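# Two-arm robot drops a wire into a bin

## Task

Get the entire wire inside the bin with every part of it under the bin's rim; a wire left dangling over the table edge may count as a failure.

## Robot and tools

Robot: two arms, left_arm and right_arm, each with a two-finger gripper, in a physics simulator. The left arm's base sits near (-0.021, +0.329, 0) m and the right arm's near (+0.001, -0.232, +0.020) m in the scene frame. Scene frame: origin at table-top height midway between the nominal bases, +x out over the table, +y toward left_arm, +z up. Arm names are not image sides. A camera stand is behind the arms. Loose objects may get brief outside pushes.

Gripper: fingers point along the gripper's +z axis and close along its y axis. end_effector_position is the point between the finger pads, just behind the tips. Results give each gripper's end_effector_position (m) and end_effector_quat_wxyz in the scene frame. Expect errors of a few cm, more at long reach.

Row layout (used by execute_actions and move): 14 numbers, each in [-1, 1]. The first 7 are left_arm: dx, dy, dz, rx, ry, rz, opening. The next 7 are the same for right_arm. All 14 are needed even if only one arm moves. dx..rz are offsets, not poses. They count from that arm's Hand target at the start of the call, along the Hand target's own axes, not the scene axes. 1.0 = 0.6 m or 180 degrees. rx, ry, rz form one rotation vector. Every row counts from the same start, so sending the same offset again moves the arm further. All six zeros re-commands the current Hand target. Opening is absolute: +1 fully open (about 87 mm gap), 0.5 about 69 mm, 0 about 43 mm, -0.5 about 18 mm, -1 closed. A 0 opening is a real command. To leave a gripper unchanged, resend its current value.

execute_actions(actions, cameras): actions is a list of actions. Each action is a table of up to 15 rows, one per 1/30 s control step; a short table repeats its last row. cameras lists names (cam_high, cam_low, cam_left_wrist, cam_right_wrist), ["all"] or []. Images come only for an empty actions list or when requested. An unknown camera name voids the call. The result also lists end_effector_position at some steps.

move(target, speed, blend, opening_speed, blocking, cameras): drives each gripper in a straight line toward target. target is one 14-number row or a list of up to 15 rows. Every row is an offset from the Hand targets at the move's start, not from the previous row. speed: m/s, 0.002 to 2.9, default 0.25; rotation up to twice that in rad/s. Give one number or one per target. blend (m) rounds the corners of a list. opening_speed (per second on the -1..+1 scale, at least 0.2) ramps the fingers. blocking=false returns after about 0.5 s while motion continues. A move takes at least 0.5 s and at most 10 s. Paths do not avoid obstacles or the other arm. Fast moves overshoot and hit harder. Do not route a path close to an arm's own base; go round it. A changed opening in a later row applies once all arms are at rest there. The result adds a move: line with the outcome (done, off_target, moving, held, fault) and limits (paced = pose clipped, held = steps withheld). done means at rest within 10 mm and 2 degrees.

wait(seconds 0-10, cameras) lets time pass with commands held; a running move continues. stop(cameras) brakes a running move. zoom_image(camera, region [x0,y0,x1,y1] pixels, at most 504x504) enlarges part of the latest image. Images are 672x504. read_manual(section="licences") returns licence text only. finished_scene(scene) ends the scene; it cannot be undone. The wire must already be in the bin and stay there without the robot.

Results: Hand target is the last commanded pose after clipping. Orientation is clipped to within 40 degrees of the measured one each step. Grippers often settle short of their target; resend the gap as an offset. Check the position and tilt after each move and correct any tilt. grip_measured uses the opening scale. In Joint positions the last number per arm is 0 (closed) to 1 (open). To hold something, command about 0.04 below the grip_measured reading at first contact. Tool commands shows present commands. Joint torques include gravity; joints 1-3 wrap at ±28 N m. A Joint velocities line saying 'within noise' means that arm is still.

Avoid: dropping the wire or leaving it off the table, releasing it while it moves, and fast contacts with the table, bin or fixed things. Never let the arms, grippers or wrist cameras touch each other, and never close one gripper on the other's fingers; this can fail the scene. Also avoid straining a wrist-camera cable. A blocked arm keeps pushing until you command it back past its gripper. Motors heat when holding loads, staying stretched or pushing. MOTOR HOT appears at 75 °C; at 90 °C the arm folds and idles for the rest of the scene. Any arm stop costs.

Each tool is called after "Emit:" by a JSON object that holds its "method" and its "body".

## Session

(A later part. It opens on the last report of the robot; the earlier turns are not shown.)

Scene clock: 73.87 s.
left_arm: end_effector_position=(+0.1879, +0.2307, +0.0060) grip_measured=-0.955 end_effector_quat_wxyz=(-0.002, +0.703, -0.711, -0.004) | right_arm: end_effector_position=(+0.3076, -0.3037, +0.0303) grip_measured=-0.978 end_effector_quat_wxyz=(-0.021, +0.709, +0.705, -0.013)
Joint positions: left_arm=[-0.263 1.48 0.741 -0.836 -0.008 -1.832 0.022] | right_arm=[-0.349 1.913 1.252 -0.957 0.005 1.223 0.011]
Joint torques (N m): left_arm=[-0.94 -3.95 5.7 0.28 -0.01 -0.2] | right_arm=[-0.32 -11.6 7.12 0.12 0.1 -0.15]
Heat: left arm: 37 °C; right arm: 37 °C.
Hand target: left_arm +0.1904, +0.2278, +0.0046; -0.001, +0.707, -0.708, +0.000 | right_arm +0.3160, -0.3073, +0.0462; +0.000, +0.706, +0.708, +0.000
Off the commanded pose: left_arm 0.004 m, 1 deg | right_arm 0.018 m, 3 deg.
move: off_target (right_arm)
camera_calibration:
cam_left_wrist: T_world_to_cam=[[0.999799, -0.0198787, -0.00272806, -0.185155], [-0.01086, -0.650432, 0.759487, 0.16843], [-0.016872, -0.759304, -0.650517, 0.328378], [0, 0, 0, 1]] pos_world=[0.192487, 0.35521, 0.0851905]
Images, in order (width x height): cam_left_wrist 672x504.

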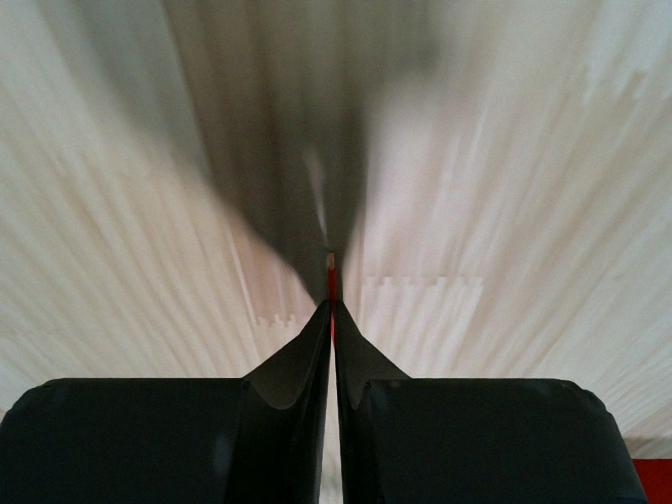

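Emit:
{"method": "move", "body": {"target": [0.163,-0.183,-0.592,0,0,0,-1,0.295,-0.027,-0.523,0,0,0,-1], "speed": 0.15, "cameras": ["all"]}}

Emit:
{"method": "zoom_image", "body": {"camera": "cam_high", "region": [220, 100, 460, 280]}}

Emit:
{"method": "zoom_image", "body": {"camera": "cam_low", "region": [200, 90, 480, 300]}}

Scene clock: 82.03 s.
left_arm: end_effector_position=(+0.3006, +0.1320, +0.3560) grip_measured=-0.955 end_effector_quat_wxyz=(-0.070, +0.688, -0.670, +0.271) | right_arm: end_effector_position=(+0.3035, -0.1323, +0.3480) grip_measured=-0.978 end_effector_quat_wxyz=(+0.116, +0.690, +0.682, +0.213)
Joint positions: left_arm=[-0.42 1.677 2.225 -1.554 0.05 -2.04 0.022] | right_arm=[0.159 1.502 1.978 -1.559 -0.059 1.752 0.011]
Joint torques (N m): left_arm=[-0.83 -5.64 7.09 0.86 0.07 -0.15] | right_arm=[0.12 -5.9 6.56 1.07 0 -0.03]
Heat: left arm: 37 °C; right arm: 38 °C.
Hand target: left_arm +0.2994, +0.1294, +0.3597; -0.001, +0.707, -0.708, +0.000 | right_arm +0.2997, -0.1305, +0.3600; +0.000, +0.707, +0.708, +0.000
Off the commanded pose: left_arm 0.005 m, 32 deg | right_arm 0.013 m, 28 deg.
joint sent to its limit (left arm) — joint 4 (wrist pitch), lower limit. The joint targets are off in orientation, not in position.
joint sent to its limit (right arm) — joint 4 (wrist pitch), lower limit. The joint targets are off in orientation, not in position.
move: off_target (left_arm, right_arm)
camera_calibration:
cam_left_wrist: T_world_to_cam=[[0.883549, 0.0831841, 0.460892, -0.44261], [-0.390111, -0.413804, 0.822545, -0.0999221], [0.259141, -0.906558, -0.333165, 0.306527], [0, 0, 0, 1]] pos_world=[0.272654, 0.273354, 0.38831]
cam_right_wrist: T_world_to_cam=[[-0.884165, 0.0600194, -0.463302, 0.43886], [-0.368783, 0.519136, 0.771037, -0.0691038], [0.286794, 0.852582, -0.436868, 0.320273], [0, 0, 0, 1]] pos_world=[0.270689, -0.263525, 0.396523]

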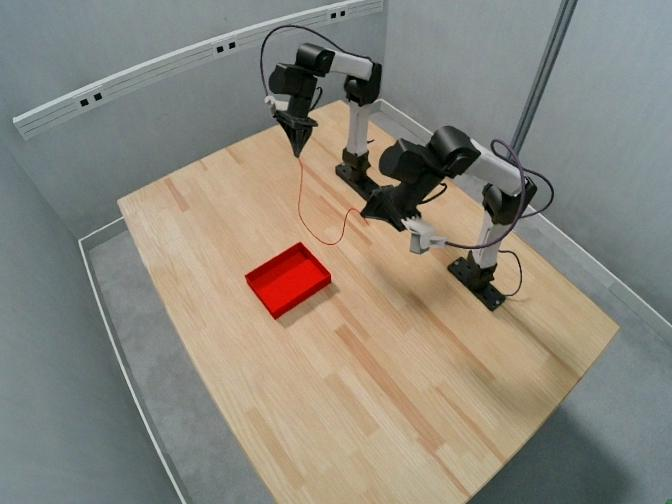

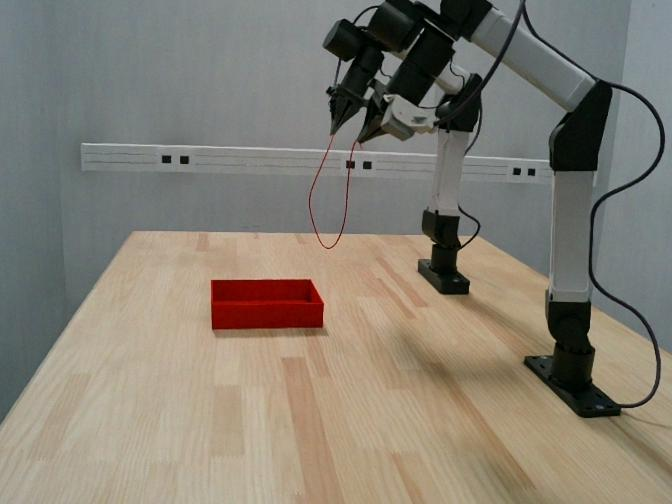

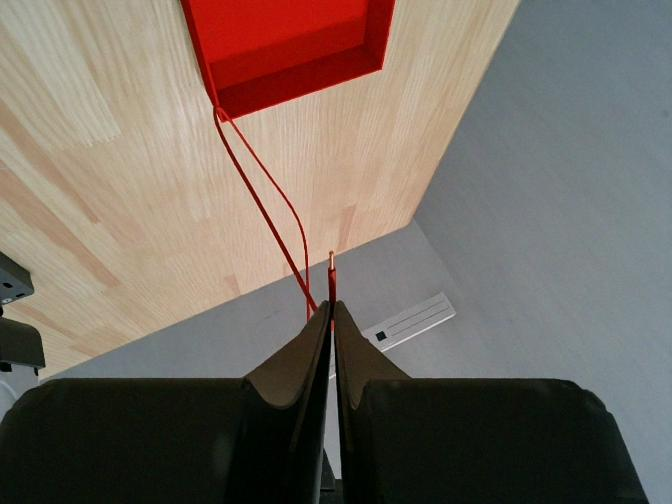

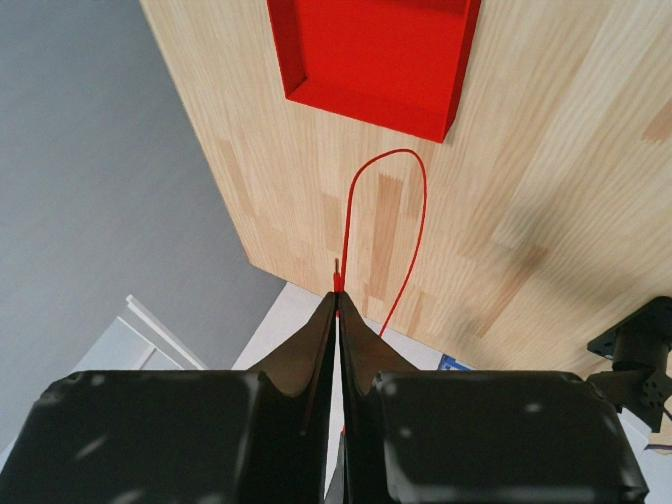

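Scaled by 2.100 from the camera's 672x504 image, which has a finer 960x720 frame.

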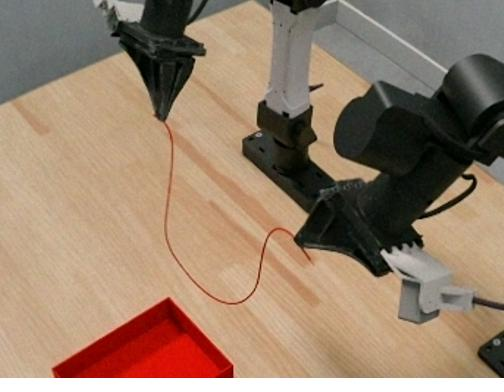

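Scaled by 1.800 from the camera's 672x504 image, which has a finer 960x720 frame.

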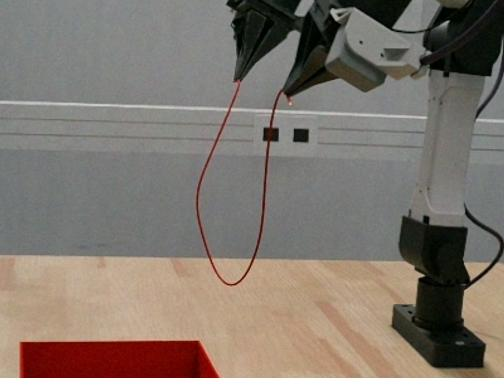

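Emit:
{"method": "move", "body": {"target": [0.032,-0.168,0.1,0.131,-0.131,0.488,-1,0.101,0.167,0.1,-0.131,-0.131,-0.488,-1], "speed": 0.2, "cameras": ["all"]}}

Emit:
{"method": "zoom_image", "body": {"camera": "cam_high", "region": [220, 100, 460, 280]}}

Emit:
{"method": "zoom_image", "body": {"camera": "cam_low", "region": [180, 120, 460, 330]}}

Scene clock: 117.13 s.
left_arm: end_effector_position=(+0.3954, +0.1135, +0.2952) grip_measured=-0.955 end_effector_quat_wxyz=(+0.341, +0.000, +0.939, -0.046) | right_arm: end_effector_position=(+0.3968, -0.0700, +0.2960) grip_measured=-0.978 end_effector_quat_wxyz=(+0.269, +0.004, +0.963, +0.012)
Joint positions: left_arm=[-0.527 2.223 2.843 -1.529 -0.256 -0.448 0.022] | right_arm=[0.436 2.101 2.605 -1.564 0.199 0.388 0.011]
Joint torques (N m): left_arm=[-0.91 -10.51 7.16 1.26 -0.17 0.14] | right_arm=[0.34 -8.55 6.89 1.28 0.35 -0.17]
Heat: left arm: 38 °C; right arm: 36 °C.
Hand target: left_arm +0.4003, +0.1100, +0.2999; +0.260, +0.002, +0.966, +0.001 | right_arm +0.3998, -0.0697, +0.2999; +0.259, -0.002, +0.966, +0.000
Off the commanded pose: left_arm 0.008 m, 11 deg | right_arm 0.005 m, 2 deg.
elbow stopped short (left arm): the move would have taken joint 3 (elbow) straighter than the controller allows.
joint sent to its limit (right arm) — joint 4 (wrist pitch), lower limit. The joint targets still meet the commanded pose.
move: off_target (left_arm)
camera_calibration:
cam_left_wrist: T_world_to_cam=[[-0.037734, -0.99609, 0.0798765, 0.102464], [-0.983842, 0.0510314, 0.17161, 0.353482], [-0.175015, -0.0721104, -0.981921, 0.513342], [0, 0, 0, 1]] pos_world=[0.44148, 0.121042, 0.435216]
cam_right_wrist: T_world_to_cam=[[-0.0056722, -0.998877, -0.0470349, -0.0523673], [-0.939706, -0.010759, 0.341813, 0.289636], [-0.341936, 0.0461378, -0.93859, 0.559212], [0, 0, 0, 1]] pos_world=[0.463091, -0.0749931, 0.423406]

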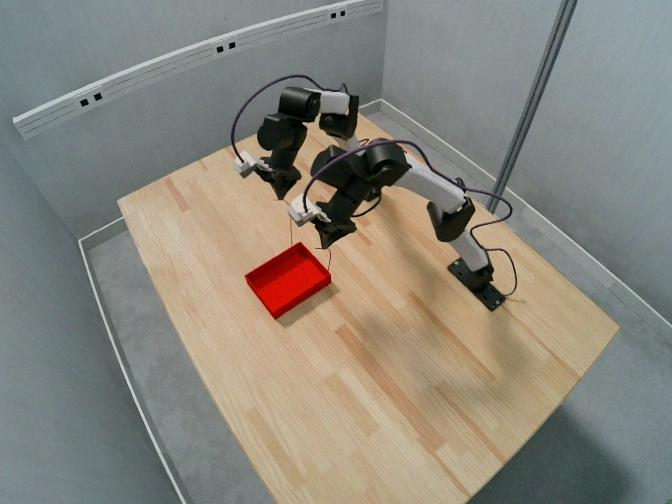

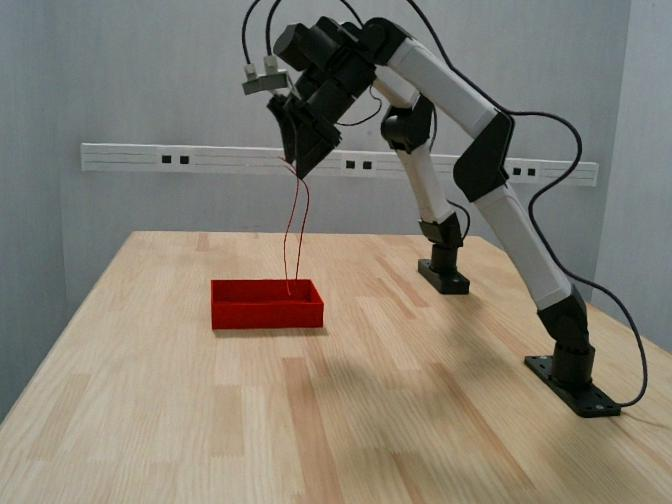

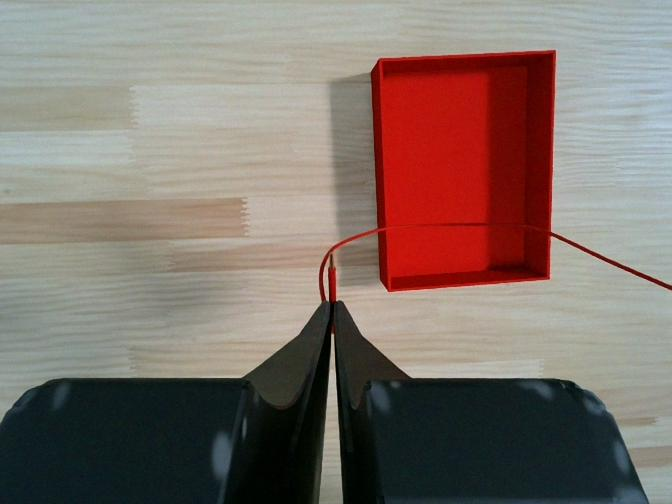

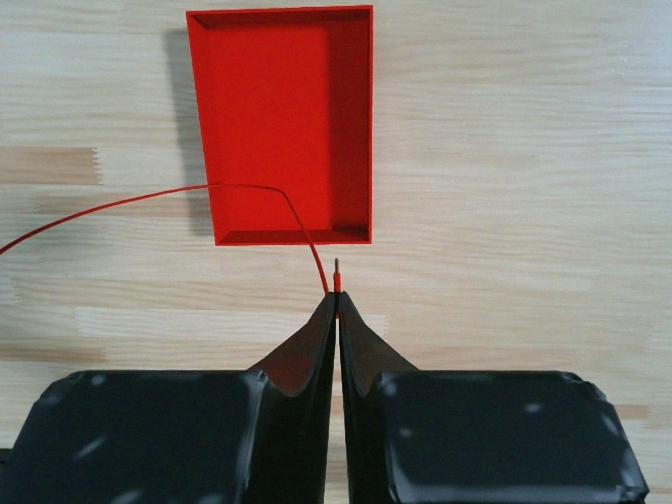

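Scaled by 2.100 from the camera's 672x504 image, which has a finer 960x720 frame.

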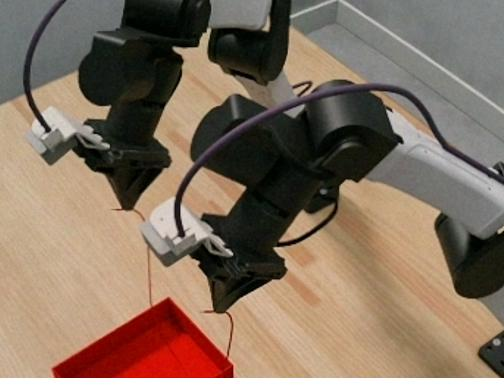

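Scaled by 1.800 from the camera's 672x504 image, which has a finer 960x720 frame.

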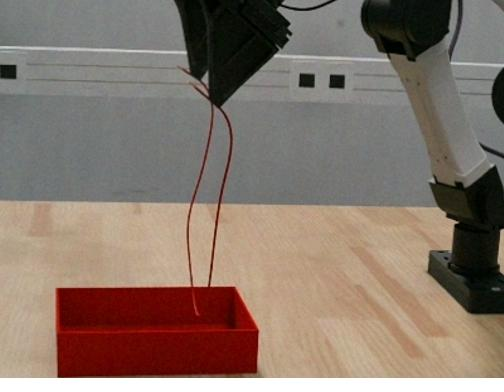

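Emit:
{"method": "move", "body": {"target": [0.083,-0.1,0.144,0,0,0,-1,0.083,-0.017,0.144,0,0,0,-1], "speed": 0.15, "cameras": ["all"]}}

Emit:
{"method": "zoom_image", "body": {"camera": "cam_high", "region": [220, 140, 400, 330]}}

Emit:
{"method": "zoom_image", "body": {"camera": "cam_low", "region": [180, 150, 400, 340]}}

Scene clock: 131.20 s.
left_arm: end_effector_position=(+0.3982, +0.0580, +0.2052) grip_measured=-0.955 end_effector_quat_wxyz=(+0.272, +0.016, +0.962, -0.007) | right_arm: end_effector_position=(+0.3971, -0.0782, +0.1847) grip_measured=-0.978 end_effector_quat_wxyz=(+0.234, -0.001, +0.972, -0.009)
Joint positions: left_arm=[-0.629 2.421 2.843 -1.521 -0.297 -0.532 0.022] | right_arm=[0.42 1.909 1.847 -1.078 0.2 0.371 0.011]
Joint torques (N m): left_arm=[-0.31 -14.91 5.86 0.89 -0.16 -0.05] | right_arm=[-0.49 -13.16 5.03 1.37 0.25 -0.2]
Heat: left arm: 40 °C; right arm: 38 °C.
Hand target: left_arm +0.3982, +0.0601, +0.2112; +0.277, +0.014, +0.961, -0.010 (not the last commanded pose) | right_arm +0.3999, -0.0799, +0.2002; +0.259, -0.002, +0.966, +0.000
Off the commanded pose: left_arm 0.010 m, 2 deg | right_arm 0.016 m, 3 deg.
elbow stopped short (left arm): the move would have taken joint 3 (elbow) straighter than the controller allows.
move: held (left_arm; a check stopped the path), off_target (right_arm); limits=held
pose unreachable (left arm): on one or more control steps of this call, first in action 0 (counted from 0), this arm could not follow its commanded pose, so it was not sent that pose on those steps. It may still have moved: this result reports where it is.
cause: moving toward the commanded pose would bring a part of the arm too close to another arm (this arm's wrist (the part past joint 4) and the right arm's wrist (the part past joint 4), 12 mm apart when this arm was first held).
camera_calibration:
cam_left_wrist: T_world_to_cam=[[-0.0422076, -0.999109, 0.000418667, 0.0727489], [-0.948236, 0.0401905, 0.315014, 0.331617], [-0.31475, 0.012899, -0.949087, 0.46553], [0, 0, 0, 1]] pos_world=[0.464047, 0.0533514, 0.337334]
cam_right_wrist: T_world_to_cam=[[-0.0094169, -0.999947, -0.00415795, -0.0723379], [-0.912346, 0.00688973, 0.409361, 0.305825], [-0.409311, 0.0076484, -0.912363, 0.474259], [0, 0, 0, 1]] pos_world=[0.472457, -0.0780685, 0.307203]

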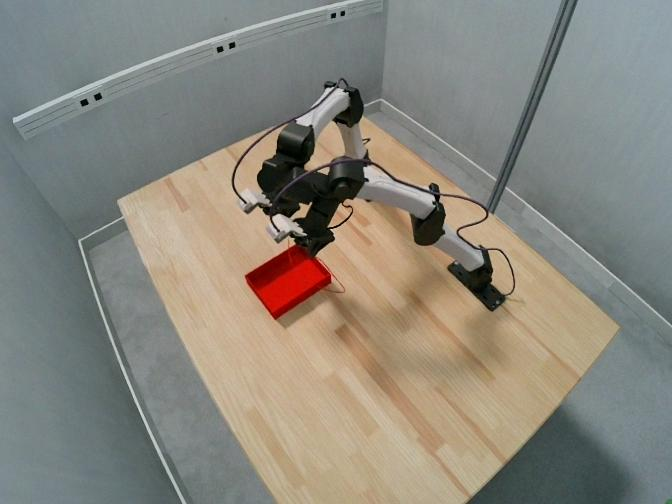

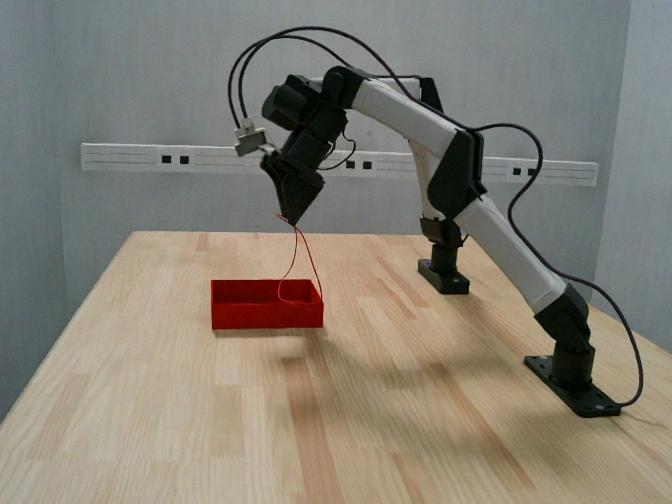

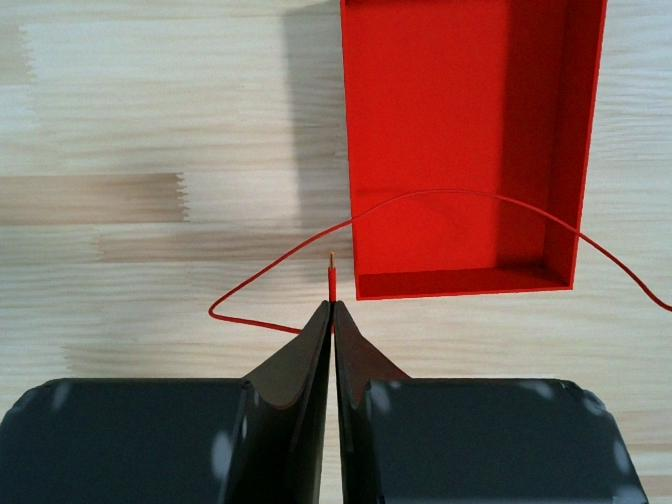

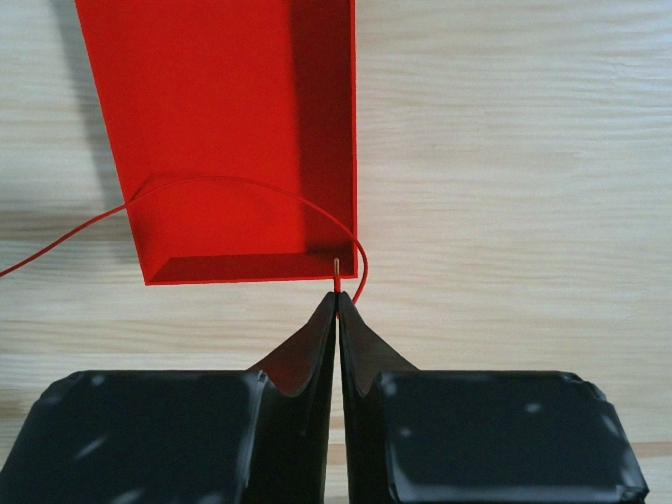

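Scaled by 2.653 from the camera's 672x504 image, which has a finer 960x720 frame.

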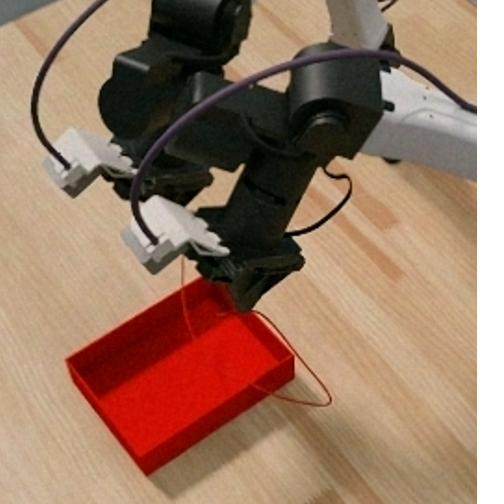

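Scaled by 2.291 from the camera's 672x504 image, which has a finer 960x720 frame.

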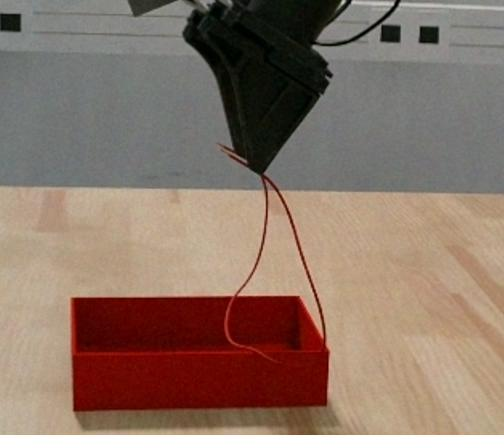

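Emit:
{"method": "move", "body": {"target": [[0.028,0.067,-0.136,0,0,0,-1,0,0,0,0,0,0,-1],[0.028,0.067,-0.136,0,0,0,-1,-0.034,0.025,0.174,0,0,0,-1]], "speed": 0.15, "blend": [0.02,0], "cameras": ["all"]}}

Emit:
{"method": "zoom_image", "body": {"camera": "cam_high", "region": [220, 140, 400, 330]}}

Emit:
{"method": "zoom_image", "body": {"camera": "cam_low", "region": [180, 150, 400, 340]}}

Scene clock: 142.37 s.
left_arm: end_effector_position=(+0.3470, +0.0959, +0.2665) grip_measured=-0.955 end_effector_quat_wxyz=(+0.279, +0.014, +0.960, -0.013) | right_arm: end_effector_position=(+0.4568, -0.0695, +0.1114) grip_measured=-0.978 end_effector_quat_wxyz=(+0.239, +0.001, +0.971, -0.012)
Joint positions: left_arm=[-0.629 2.116 2.578 -1.543 -0.297 -0.532 0.022] | right_arm=[0.388 2.129 1.871 -0.869 0.198 0.342 0.011]
Joint torques (N m): left_arm=[-0.09 -13.27 4.53 0.78 -0.15 -0.02] | right_arm=[-0.42 -10.66 8.61 1.44 0.14 -0.2]
Heat: left arm: 42 °C; right arm: 41 °C.
Hand target: left_arm +0.3419, +0.1029, +0.2708; +0.277, +0.014, +0.961, -0.010 | right_arm +0.4698, -0.0647, +0.1201; +0.259, -0.002, +0.966, +0.000
Off the commanded pose: left_arm 0.010 m, 0 deg | right_arm 0.016 m, 3 deg.
move: off_target (right_arm)
camera_calibration:
cam_left_wrist: T_world_to_cam=[[-0.0422963, -0.999044, 0.0110843, 0.105619], [-0.952941, 0.0436729, 0.299995, 0.267464], [-0.300192, 0.00212602, -0.953876, 0.504292], [0, 0, 0, 1]] pos_world=[0.410729, 0.0927653, 0.399624]
cam_right_wrist: T_world_to_cam=[[-0.0146304, -0.999892, 0.00154128, -0.0615597], [-0.91664, 0.0140281, 0.399468, 0.39375], [-0.399446, 0.00443159, -0.916746, 0.427469], [0, 0, 0, 1]] pos_world=[0.530777, -0.068971, 0.234685]

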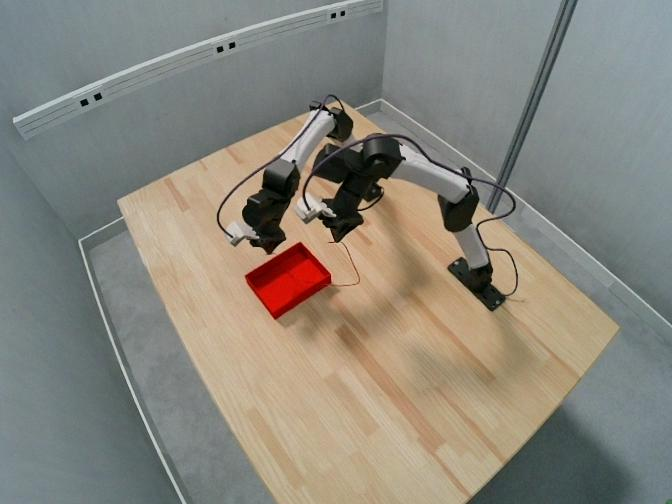

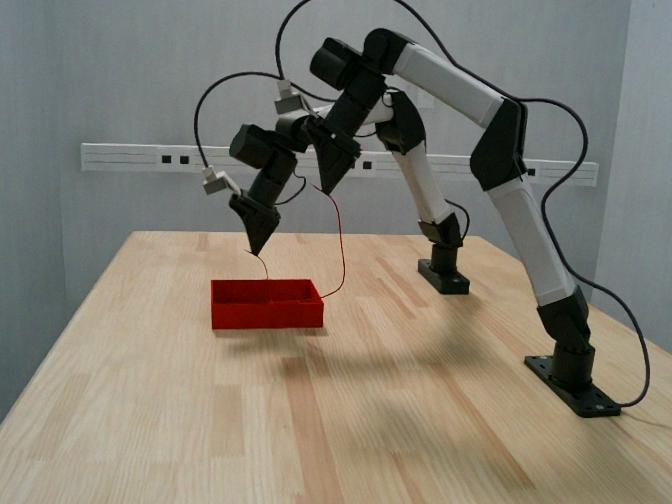

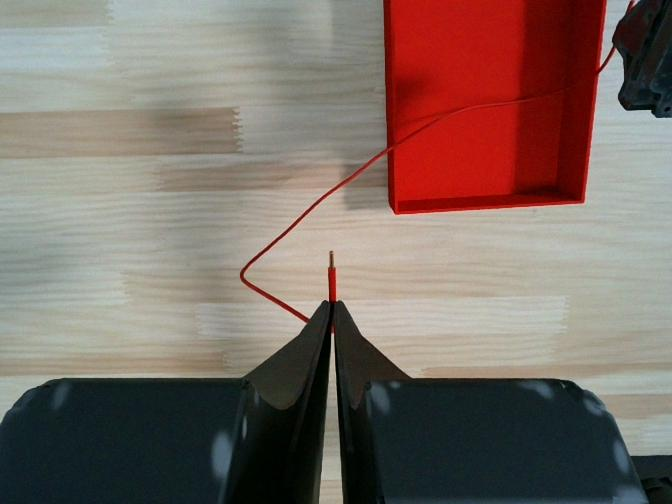

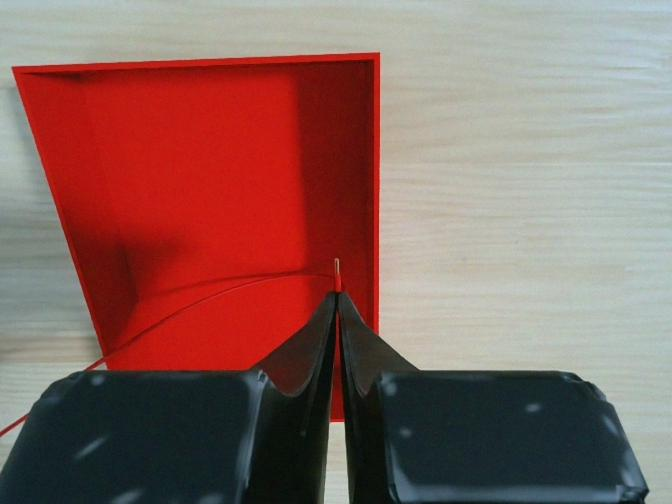

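Scaled by 2.653 from the camera's 672x504 image, which has a finer 960x720 frame.

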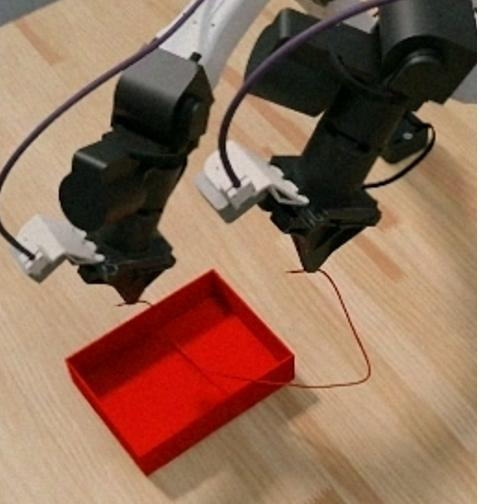

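Scaled by 2.291 from the camera's 672x504 image, which has a finer 960x720 frame.

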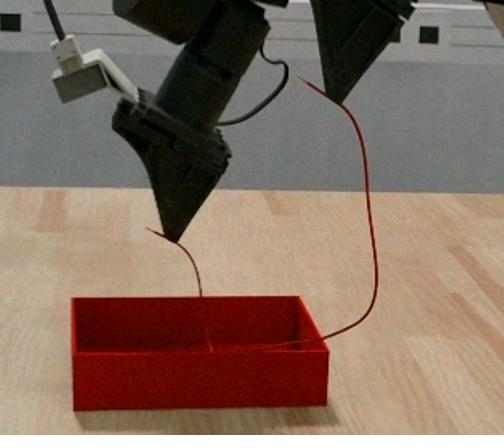

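Emit:
{"method": "move", "body": {"target": [0.102,-0.088,-0.064,0,0,0,-1,-0.004,0.003,0.102,0,0,0,-1], "speed": 0.15, "cameras": ["all"]}}

Emit:
{"method": "zoom_image", "body": {"camera": "cam_high", "region": [220, 140, 400, 330]}}

Emit:
{"method": "zoom_image", "body": {"camera": "cam_low", "region": [180, 150, 400, 340]}}

Scene clock: 147.90 s.
left_arm: end_effector_position=(+0.2731, +0.0446, +0.2636) grip_measured=-0.955 end_effector_quat_wxyz=(+0.277, +0.021, +0.961, -0.014) | right_arm: end_effector_position=(+0.4890, -0.0672, +0.0619) grip_measured=-0.978 end_effector_quat_wxyz=(+0.240, +0.002, +0.971, -0.011)
Joint positions: left_arm=[-0.861 2.01 2.404 -1.55 -0.391 -0.743 0.022] | right_arm=[0.366 2.277 1.913 -0.756 0.187 0.323 0.011]
Joint torques (N m): left_arm=[-0.5 -13.31 4.67 0.67 -0.3 -0.16] | right_arm=[-0.34 -11.17 8.75 1.44 0.13 -0.17]
Heat: left arm: 44 °C; right arm: 42 °C.
Hand target: left_arm +0.2680, +0.0524, +0.2715; +0.277, +0.014, +0.961, -0.010 | right_arm +0.5025, -0.0628, +0.0683; +0.259, -0.002, +0.966, +0.000
Off the commanded pose: left_arm 0.012 m, 1 deg | right_arm 0.016 m, 3 deg.
joint sent to its limit (left arm) — joint 4 (wrist pitch), lower limit. The joint targets still meet the commanded pose.
move: off_target (left_arm, right_arm)
camera_calibration:
cam_left_wrist: T_world_to_cam=[[-0.0559681, -0.998373, 0.0109096, 0.0549647], [-0.951045, 0.0566349, 0.303818, 0.198052], [-0.303941, 0.00662855, -0.952668, 0.480019], [0, 0, 0, 1]] pos_world=[0.33733, 0.0404768, 0.396527]
cam_right_wrist: T_world_to_cam=[[-0.0146095, -0.999892, -0.00154314, -0.0586518], [-0.917691, 0.0127956, 0.397088, 0.443655], [-0.397026, 0.00721738, -0.917779, 0.393931], [0, 0, 0, 1]] pos_world=[0.562682, -0.0671655, 0.185281]

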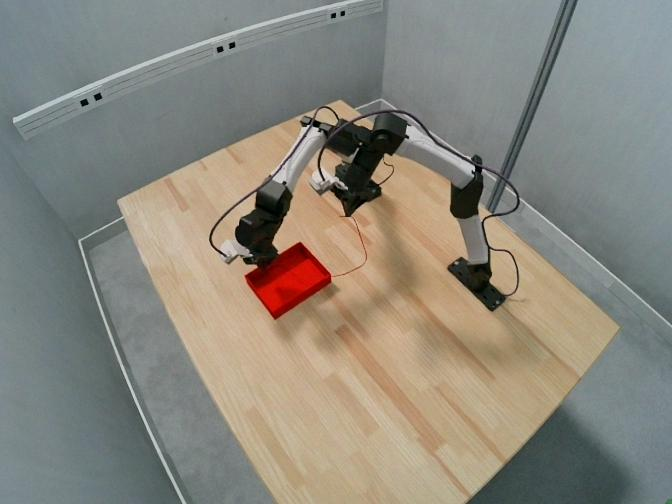

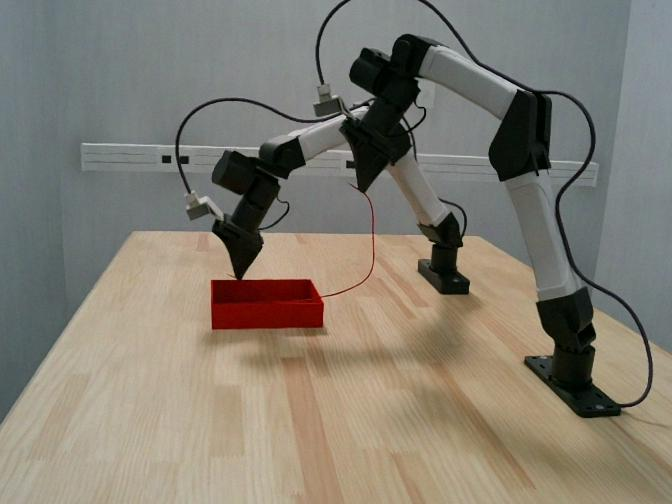

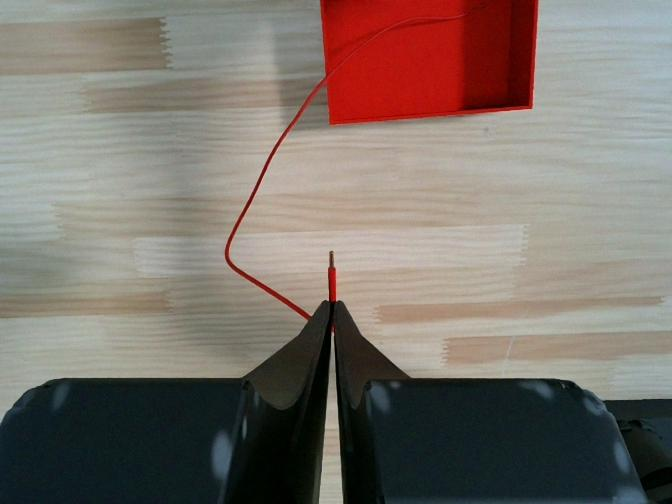

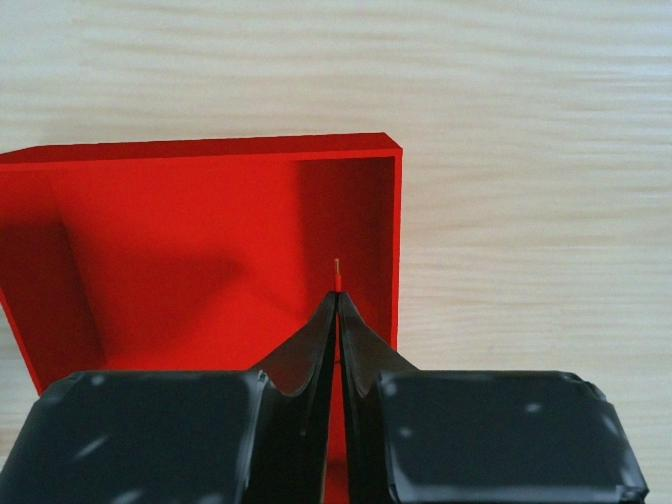

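Scaled by 2.653 from the camera's 672x504 image, which has a finer 960x720 frame.

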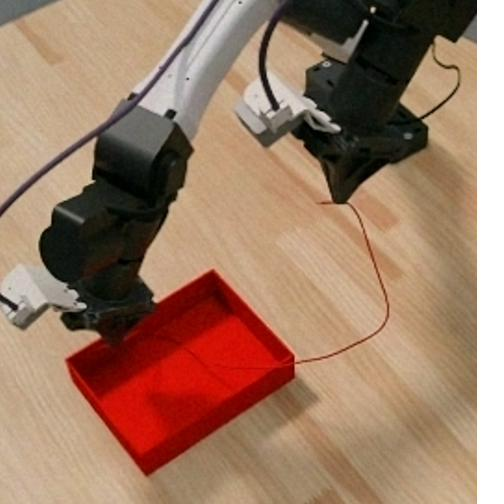

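Scaled by 2.291 from the camera's 672x504 image, which has a finer 960x720 frame.

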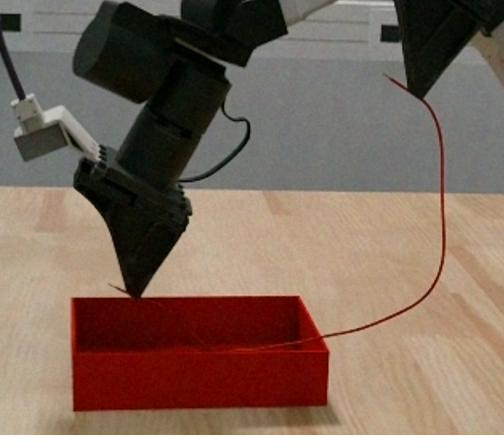

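Emit:
{"method": "move", "body": {"target": [0,0,0,0,0,0,-1,0.035,0.015,0.061,0,0,0,-1], "speed": 0.1, "cameras": ["cam_right_wrist","cam_high"]}}

Emit:
{"method": "zoom_image", "body": {"camera": "cam_high", "region": [220, 140, 400, 330]}}

Scene clock: 158.73 s.
left_arm: end_effector_position=(+0.2731, +0.0446, +0.2636) grip_measured=-0.955 end_effector_quat_wxyz=(+0.277, +0.021, +0.960, -0.014) | right_arm: end_effector_position=(+0.4994, -0.0581, +0.0296) grip_measured=-0.978 end_effector_quat_wxyz=(+0.253, -0.001, +0.967, -0.005)
Joint positions: left_arm=[-0.861 2.01 2.404 -1.55 -0.391 -0.743 0.022] | right_arm=[0.375 2.331 1.866 -0.627 0.187 0.323 0.011]
Joint torques (N m): left_arm=[-0.5 -13.31 4.66 0.67 -0.29 -0.16] | right_arm=[0.32 -11.89 5.6 1.53 0.18 -0.08]
Heat: left arm: 47 °C; right arm: 42 °C.
Hand target: left_arm +0.2680, +0.0524, +0.2715; +0.277, +0.014, +0.961, -0.010 | right_arm +0.5028, -0.0539, +0.0263; +0.259, -0.002, +0.966, +0.000
Off the commanded pose: left_arm 0.012 m, 1 deg | right_arm 0.006 m, 1 deg.
joint sent to its limit (left arm) — joint 4 (wrist pitch), lower limit. The joint targets still meet the commanded pose.
move: off_target (left_arm)
camera_calibration:
cam_right_wrist: T_world_to_cam=[[-0.00536113, -0.999914, -0.0119355, -0.0536512], [-0.927896, 0.000524599, 0.372839, 0.471003], [-0.372801, 0.0130738, -0.927819, 0.356958], [0, 0, 0, 1]] pos_world=[0.569828, -0.0585604, 0.154944]
Images, in order (width x height): cam_high 672x504, cam_right_wrist 672x504.

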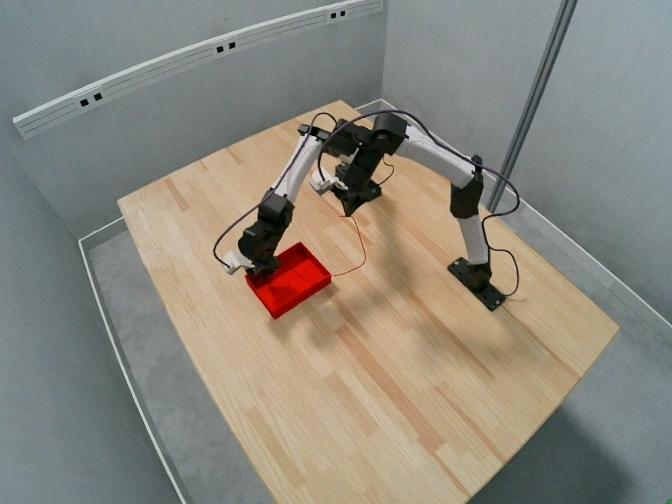

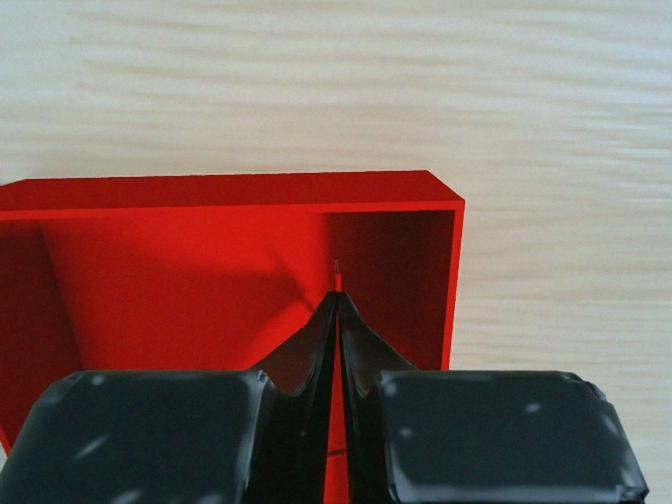

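Scaled by 2.653 from the camera's 672x504 image, which has a finer 960x720 frame.

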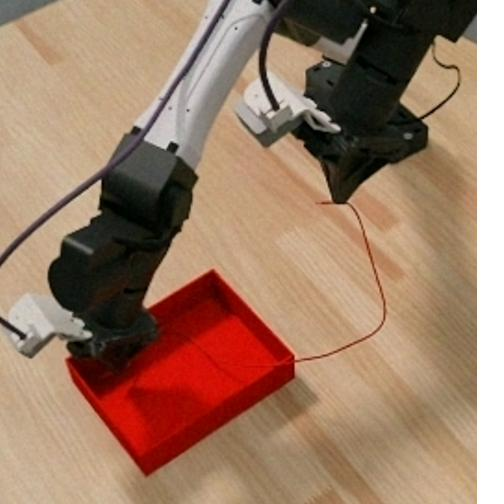

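Emit:
{"method": "move", "body": {"target": [-0.05,0.063,0.208,-0.146,0.135,-0.495,-1,0,0,0,0,0,0,-1], "speed": 0.15, "cameras": ["all"]}}

Emit:
{"method": "zoom_image", "body": {"camera": "cam_high", "region": [220, 140, 400, 330]}}

Emit:
{"method": "zoom_image", "body": {"camera": "cam_low", "region": [180, 150, 400, 340]}}

Scene clock: 170.83 s.
left_arm: end_effector_position=(+0.3638, +0.0841, +0.1891) grip_measured=-0.955 end_effector_quat_wxyz=(-0.025, +0.702, -0.707, +0.079) | right_arm: end_effector_position=(+0.4995, -0.0581, +0.0296) grip_measured=-0.978 end_effector_quat_wxyz=(+0.253, -0.001, +0.967, -0.004)
Joint positions: left_arm=[-0.478 2.133 2.279 -1.551 0 -2.049 0.022] | right_arm=[0.375 2.331 1.866 -0.626 0.187 0.323 0.011]
Joint torques (N m): left_arm=[-0.23 -10.66 5 0.27 0.03 -0.15] | right_arm=[0.5 -11.92 5.52 1.49 0.23 -0.06]
Heat: left arm: 47 °C; right arm: 46 °C.
Hand target: left_arm +0.3610, +0.0862, +0.1812; +0.000, +0.708, -0.706, +0.000 | right_arm +0.5027, -0.0539, +0.0262; +0.259, -0.002, +0.966, +0.000
Off the commanded pose: left_arm 0.009 m, 10 deg | right_arm 0.006 m, 1 deg.
joint sent to its limit (left arm) — joint 4 (wrist pitch), lower limit. The joint targets are off in orientation, not in position.
move: off_target (left_arm)
camera_calibration:
cam_left_wrist: T_world_to_cam=[[0.989123, -0.0111881, 0.146666, -0.388568], [-0.125632, -0.582851, 0.802808, -0.0361286], [0.0765027, -0.812502, -0.577917, 0.295933], [0, 0, 0, 1]] pos_world=[0.357163, 0.215041, 0.257019]
cam_right_wrist: T_world_to_cam=[[-0.00530042, -0.999913, -0.0120667, -0.0536647], [-0.928014, 0.000423526, 0.372545, 0.471203], [-0.372508, 0.0131727, -0.927936, 0.356852], [0, 0, 0, 1]] pos_world=[0.569929, -0.0585603, 0.154944]

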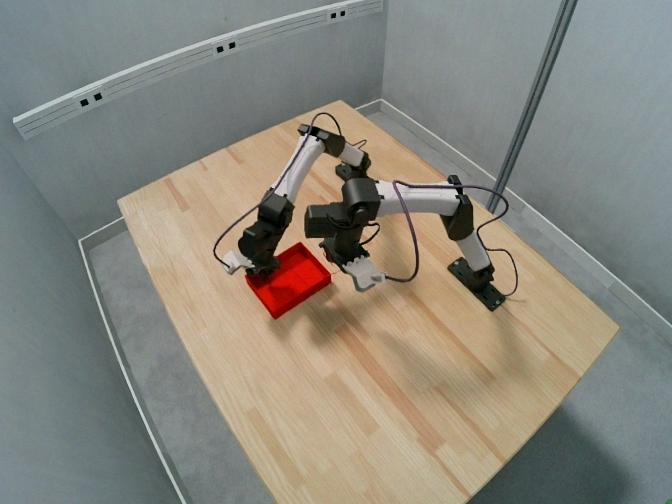

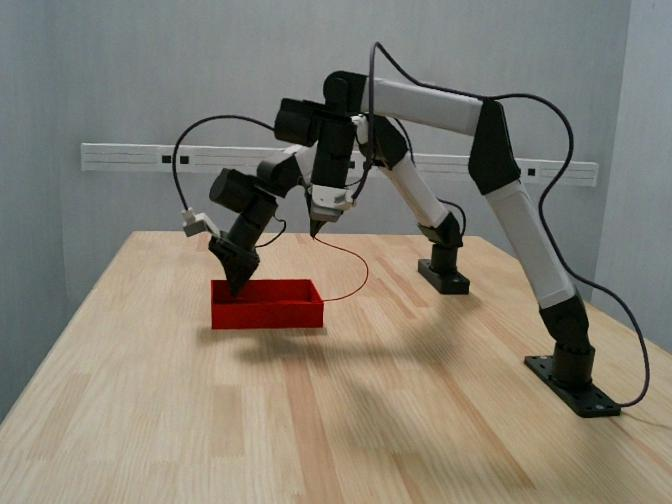

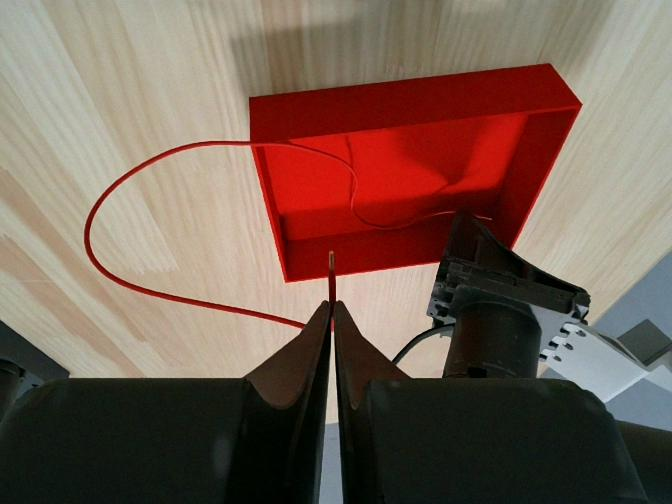

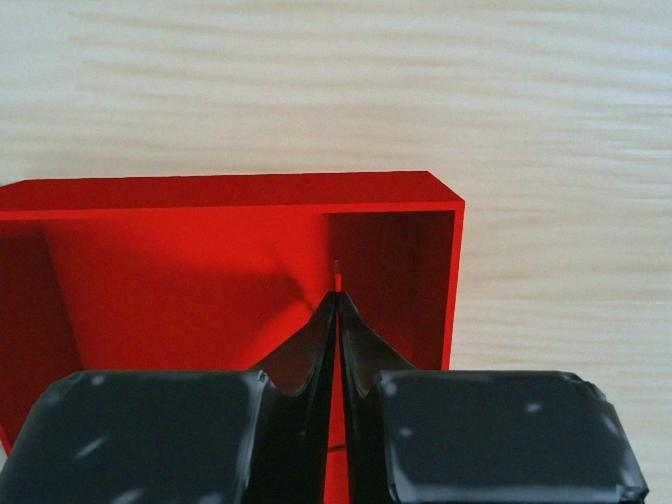

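Scaled by 2.653 from the camera's 672x504 image, which has a finer 960x720 frame.

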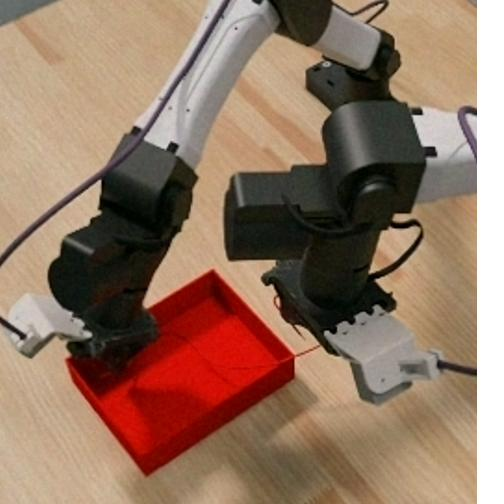

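Scaled by 2.291 from the camera's 672x504 image, which has a finer 960x720 frame.

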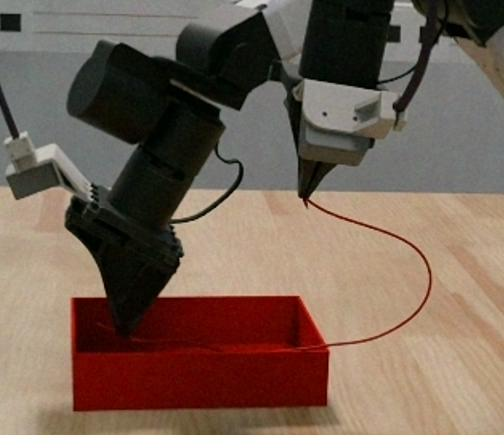

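Emit:
{"method": "move", "body": {"target": [[0,0,0,0,0,0,-1,0.012,0,0.02,0,0,0,-1],[0,0,0,0,0,0,-1,0.012,0,0.02,0,0,0,-0.7]], "speed": 0.06, "opening_speed": 0.6, "cameras": ["cam_right_wrist","cam_left_wrist"]}}

Scene clock: 190.60 s.
left_arm: end_effector_position=(+0.3637, +0.0840, +0.1892) grip_measured=-0.955 end_effector_quat_wxyz=(-0.024, +0.702, -0.707, +0.079) | right_arm: end_effector_position=(+0.5009, -0.0575, +0.0188) grip_measured=-0.700 end_effector_quat_wxyz=(+0.257, -0.001, +0.966, -0.003)
Joint positions: left_arm=[-0.478 2.133 2.279 -1.551 0.001 -2.05 0.022] | right_arm=[0.375 2.341 1.837 -0.579 0.187 0.323 0.15]
Joint torques (N m): left_arm=[-0.21 -10.66 5 0.27 0.03 -0.18] | right_arm=[0.62 -11.56 5.29 1.52 0.17 -0.08]
Heat: left arm: 47 °C; right arm: 48 °C.
Hand target: left_arm +0.3610, +0.0862, +0.1812; +0.000, +0.708, -0.706, +0.000 | right_arm +0.5025, -0.0539, +0.0122; +0.259, -0.002, +0.966, +0.000
Off the commanded pose: left_arm 0.009 m, 10 deg | right_arm 0.008 m, 0 deg.
joint sent to its limit (left arm) — joint 4 (wrist pitch), lower limit. The joint targets are off in orientation, not in position.
move: off_target (left_arm)
camera_calibration:
cam_left_wrist: T_world_to_cam=[[0.989187, -0.0104261, 0.146286, -0.38856], [-0.124935, -0.582311, 0.803309, -0.0366922], [0.0768087, -0.812899, -0.577317, 0.295682], [0, 0, 0, 1]] pos_world=[0.357064, 0.214942, 0.257019]
cam_right_wrist: T_world_to_cam=[[-0.00523255, -0.999874, -0.0149845, -0.0531944], [-0.930786, -0.000607471, 0.365563, 0.477923], [-0.365526, 0.0158602, -0.930666, 0.3441], [0, 0, 0, 1]] pos_world=[0.570343, -0.0583549, 0.144734]
Images, in order (width x height): cam_left_wrist 672x504, cam_right_wrist 672x504.

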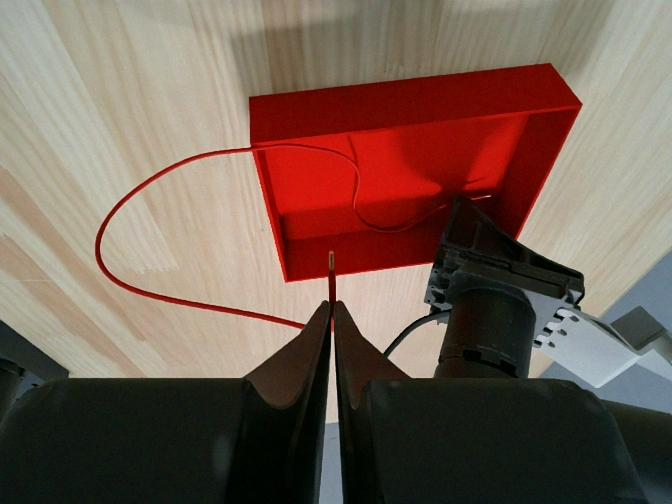

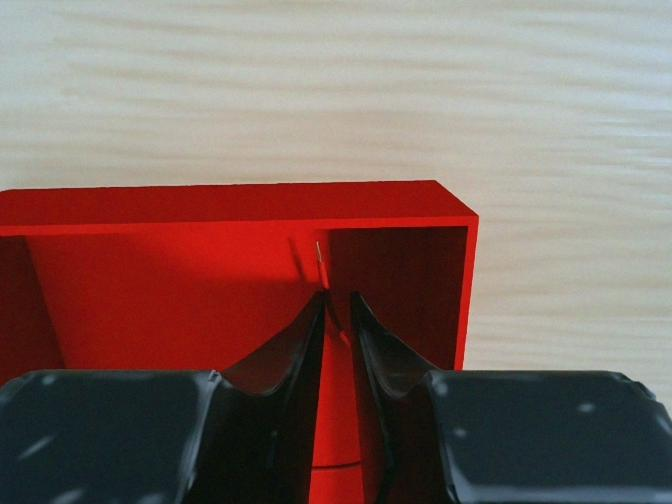

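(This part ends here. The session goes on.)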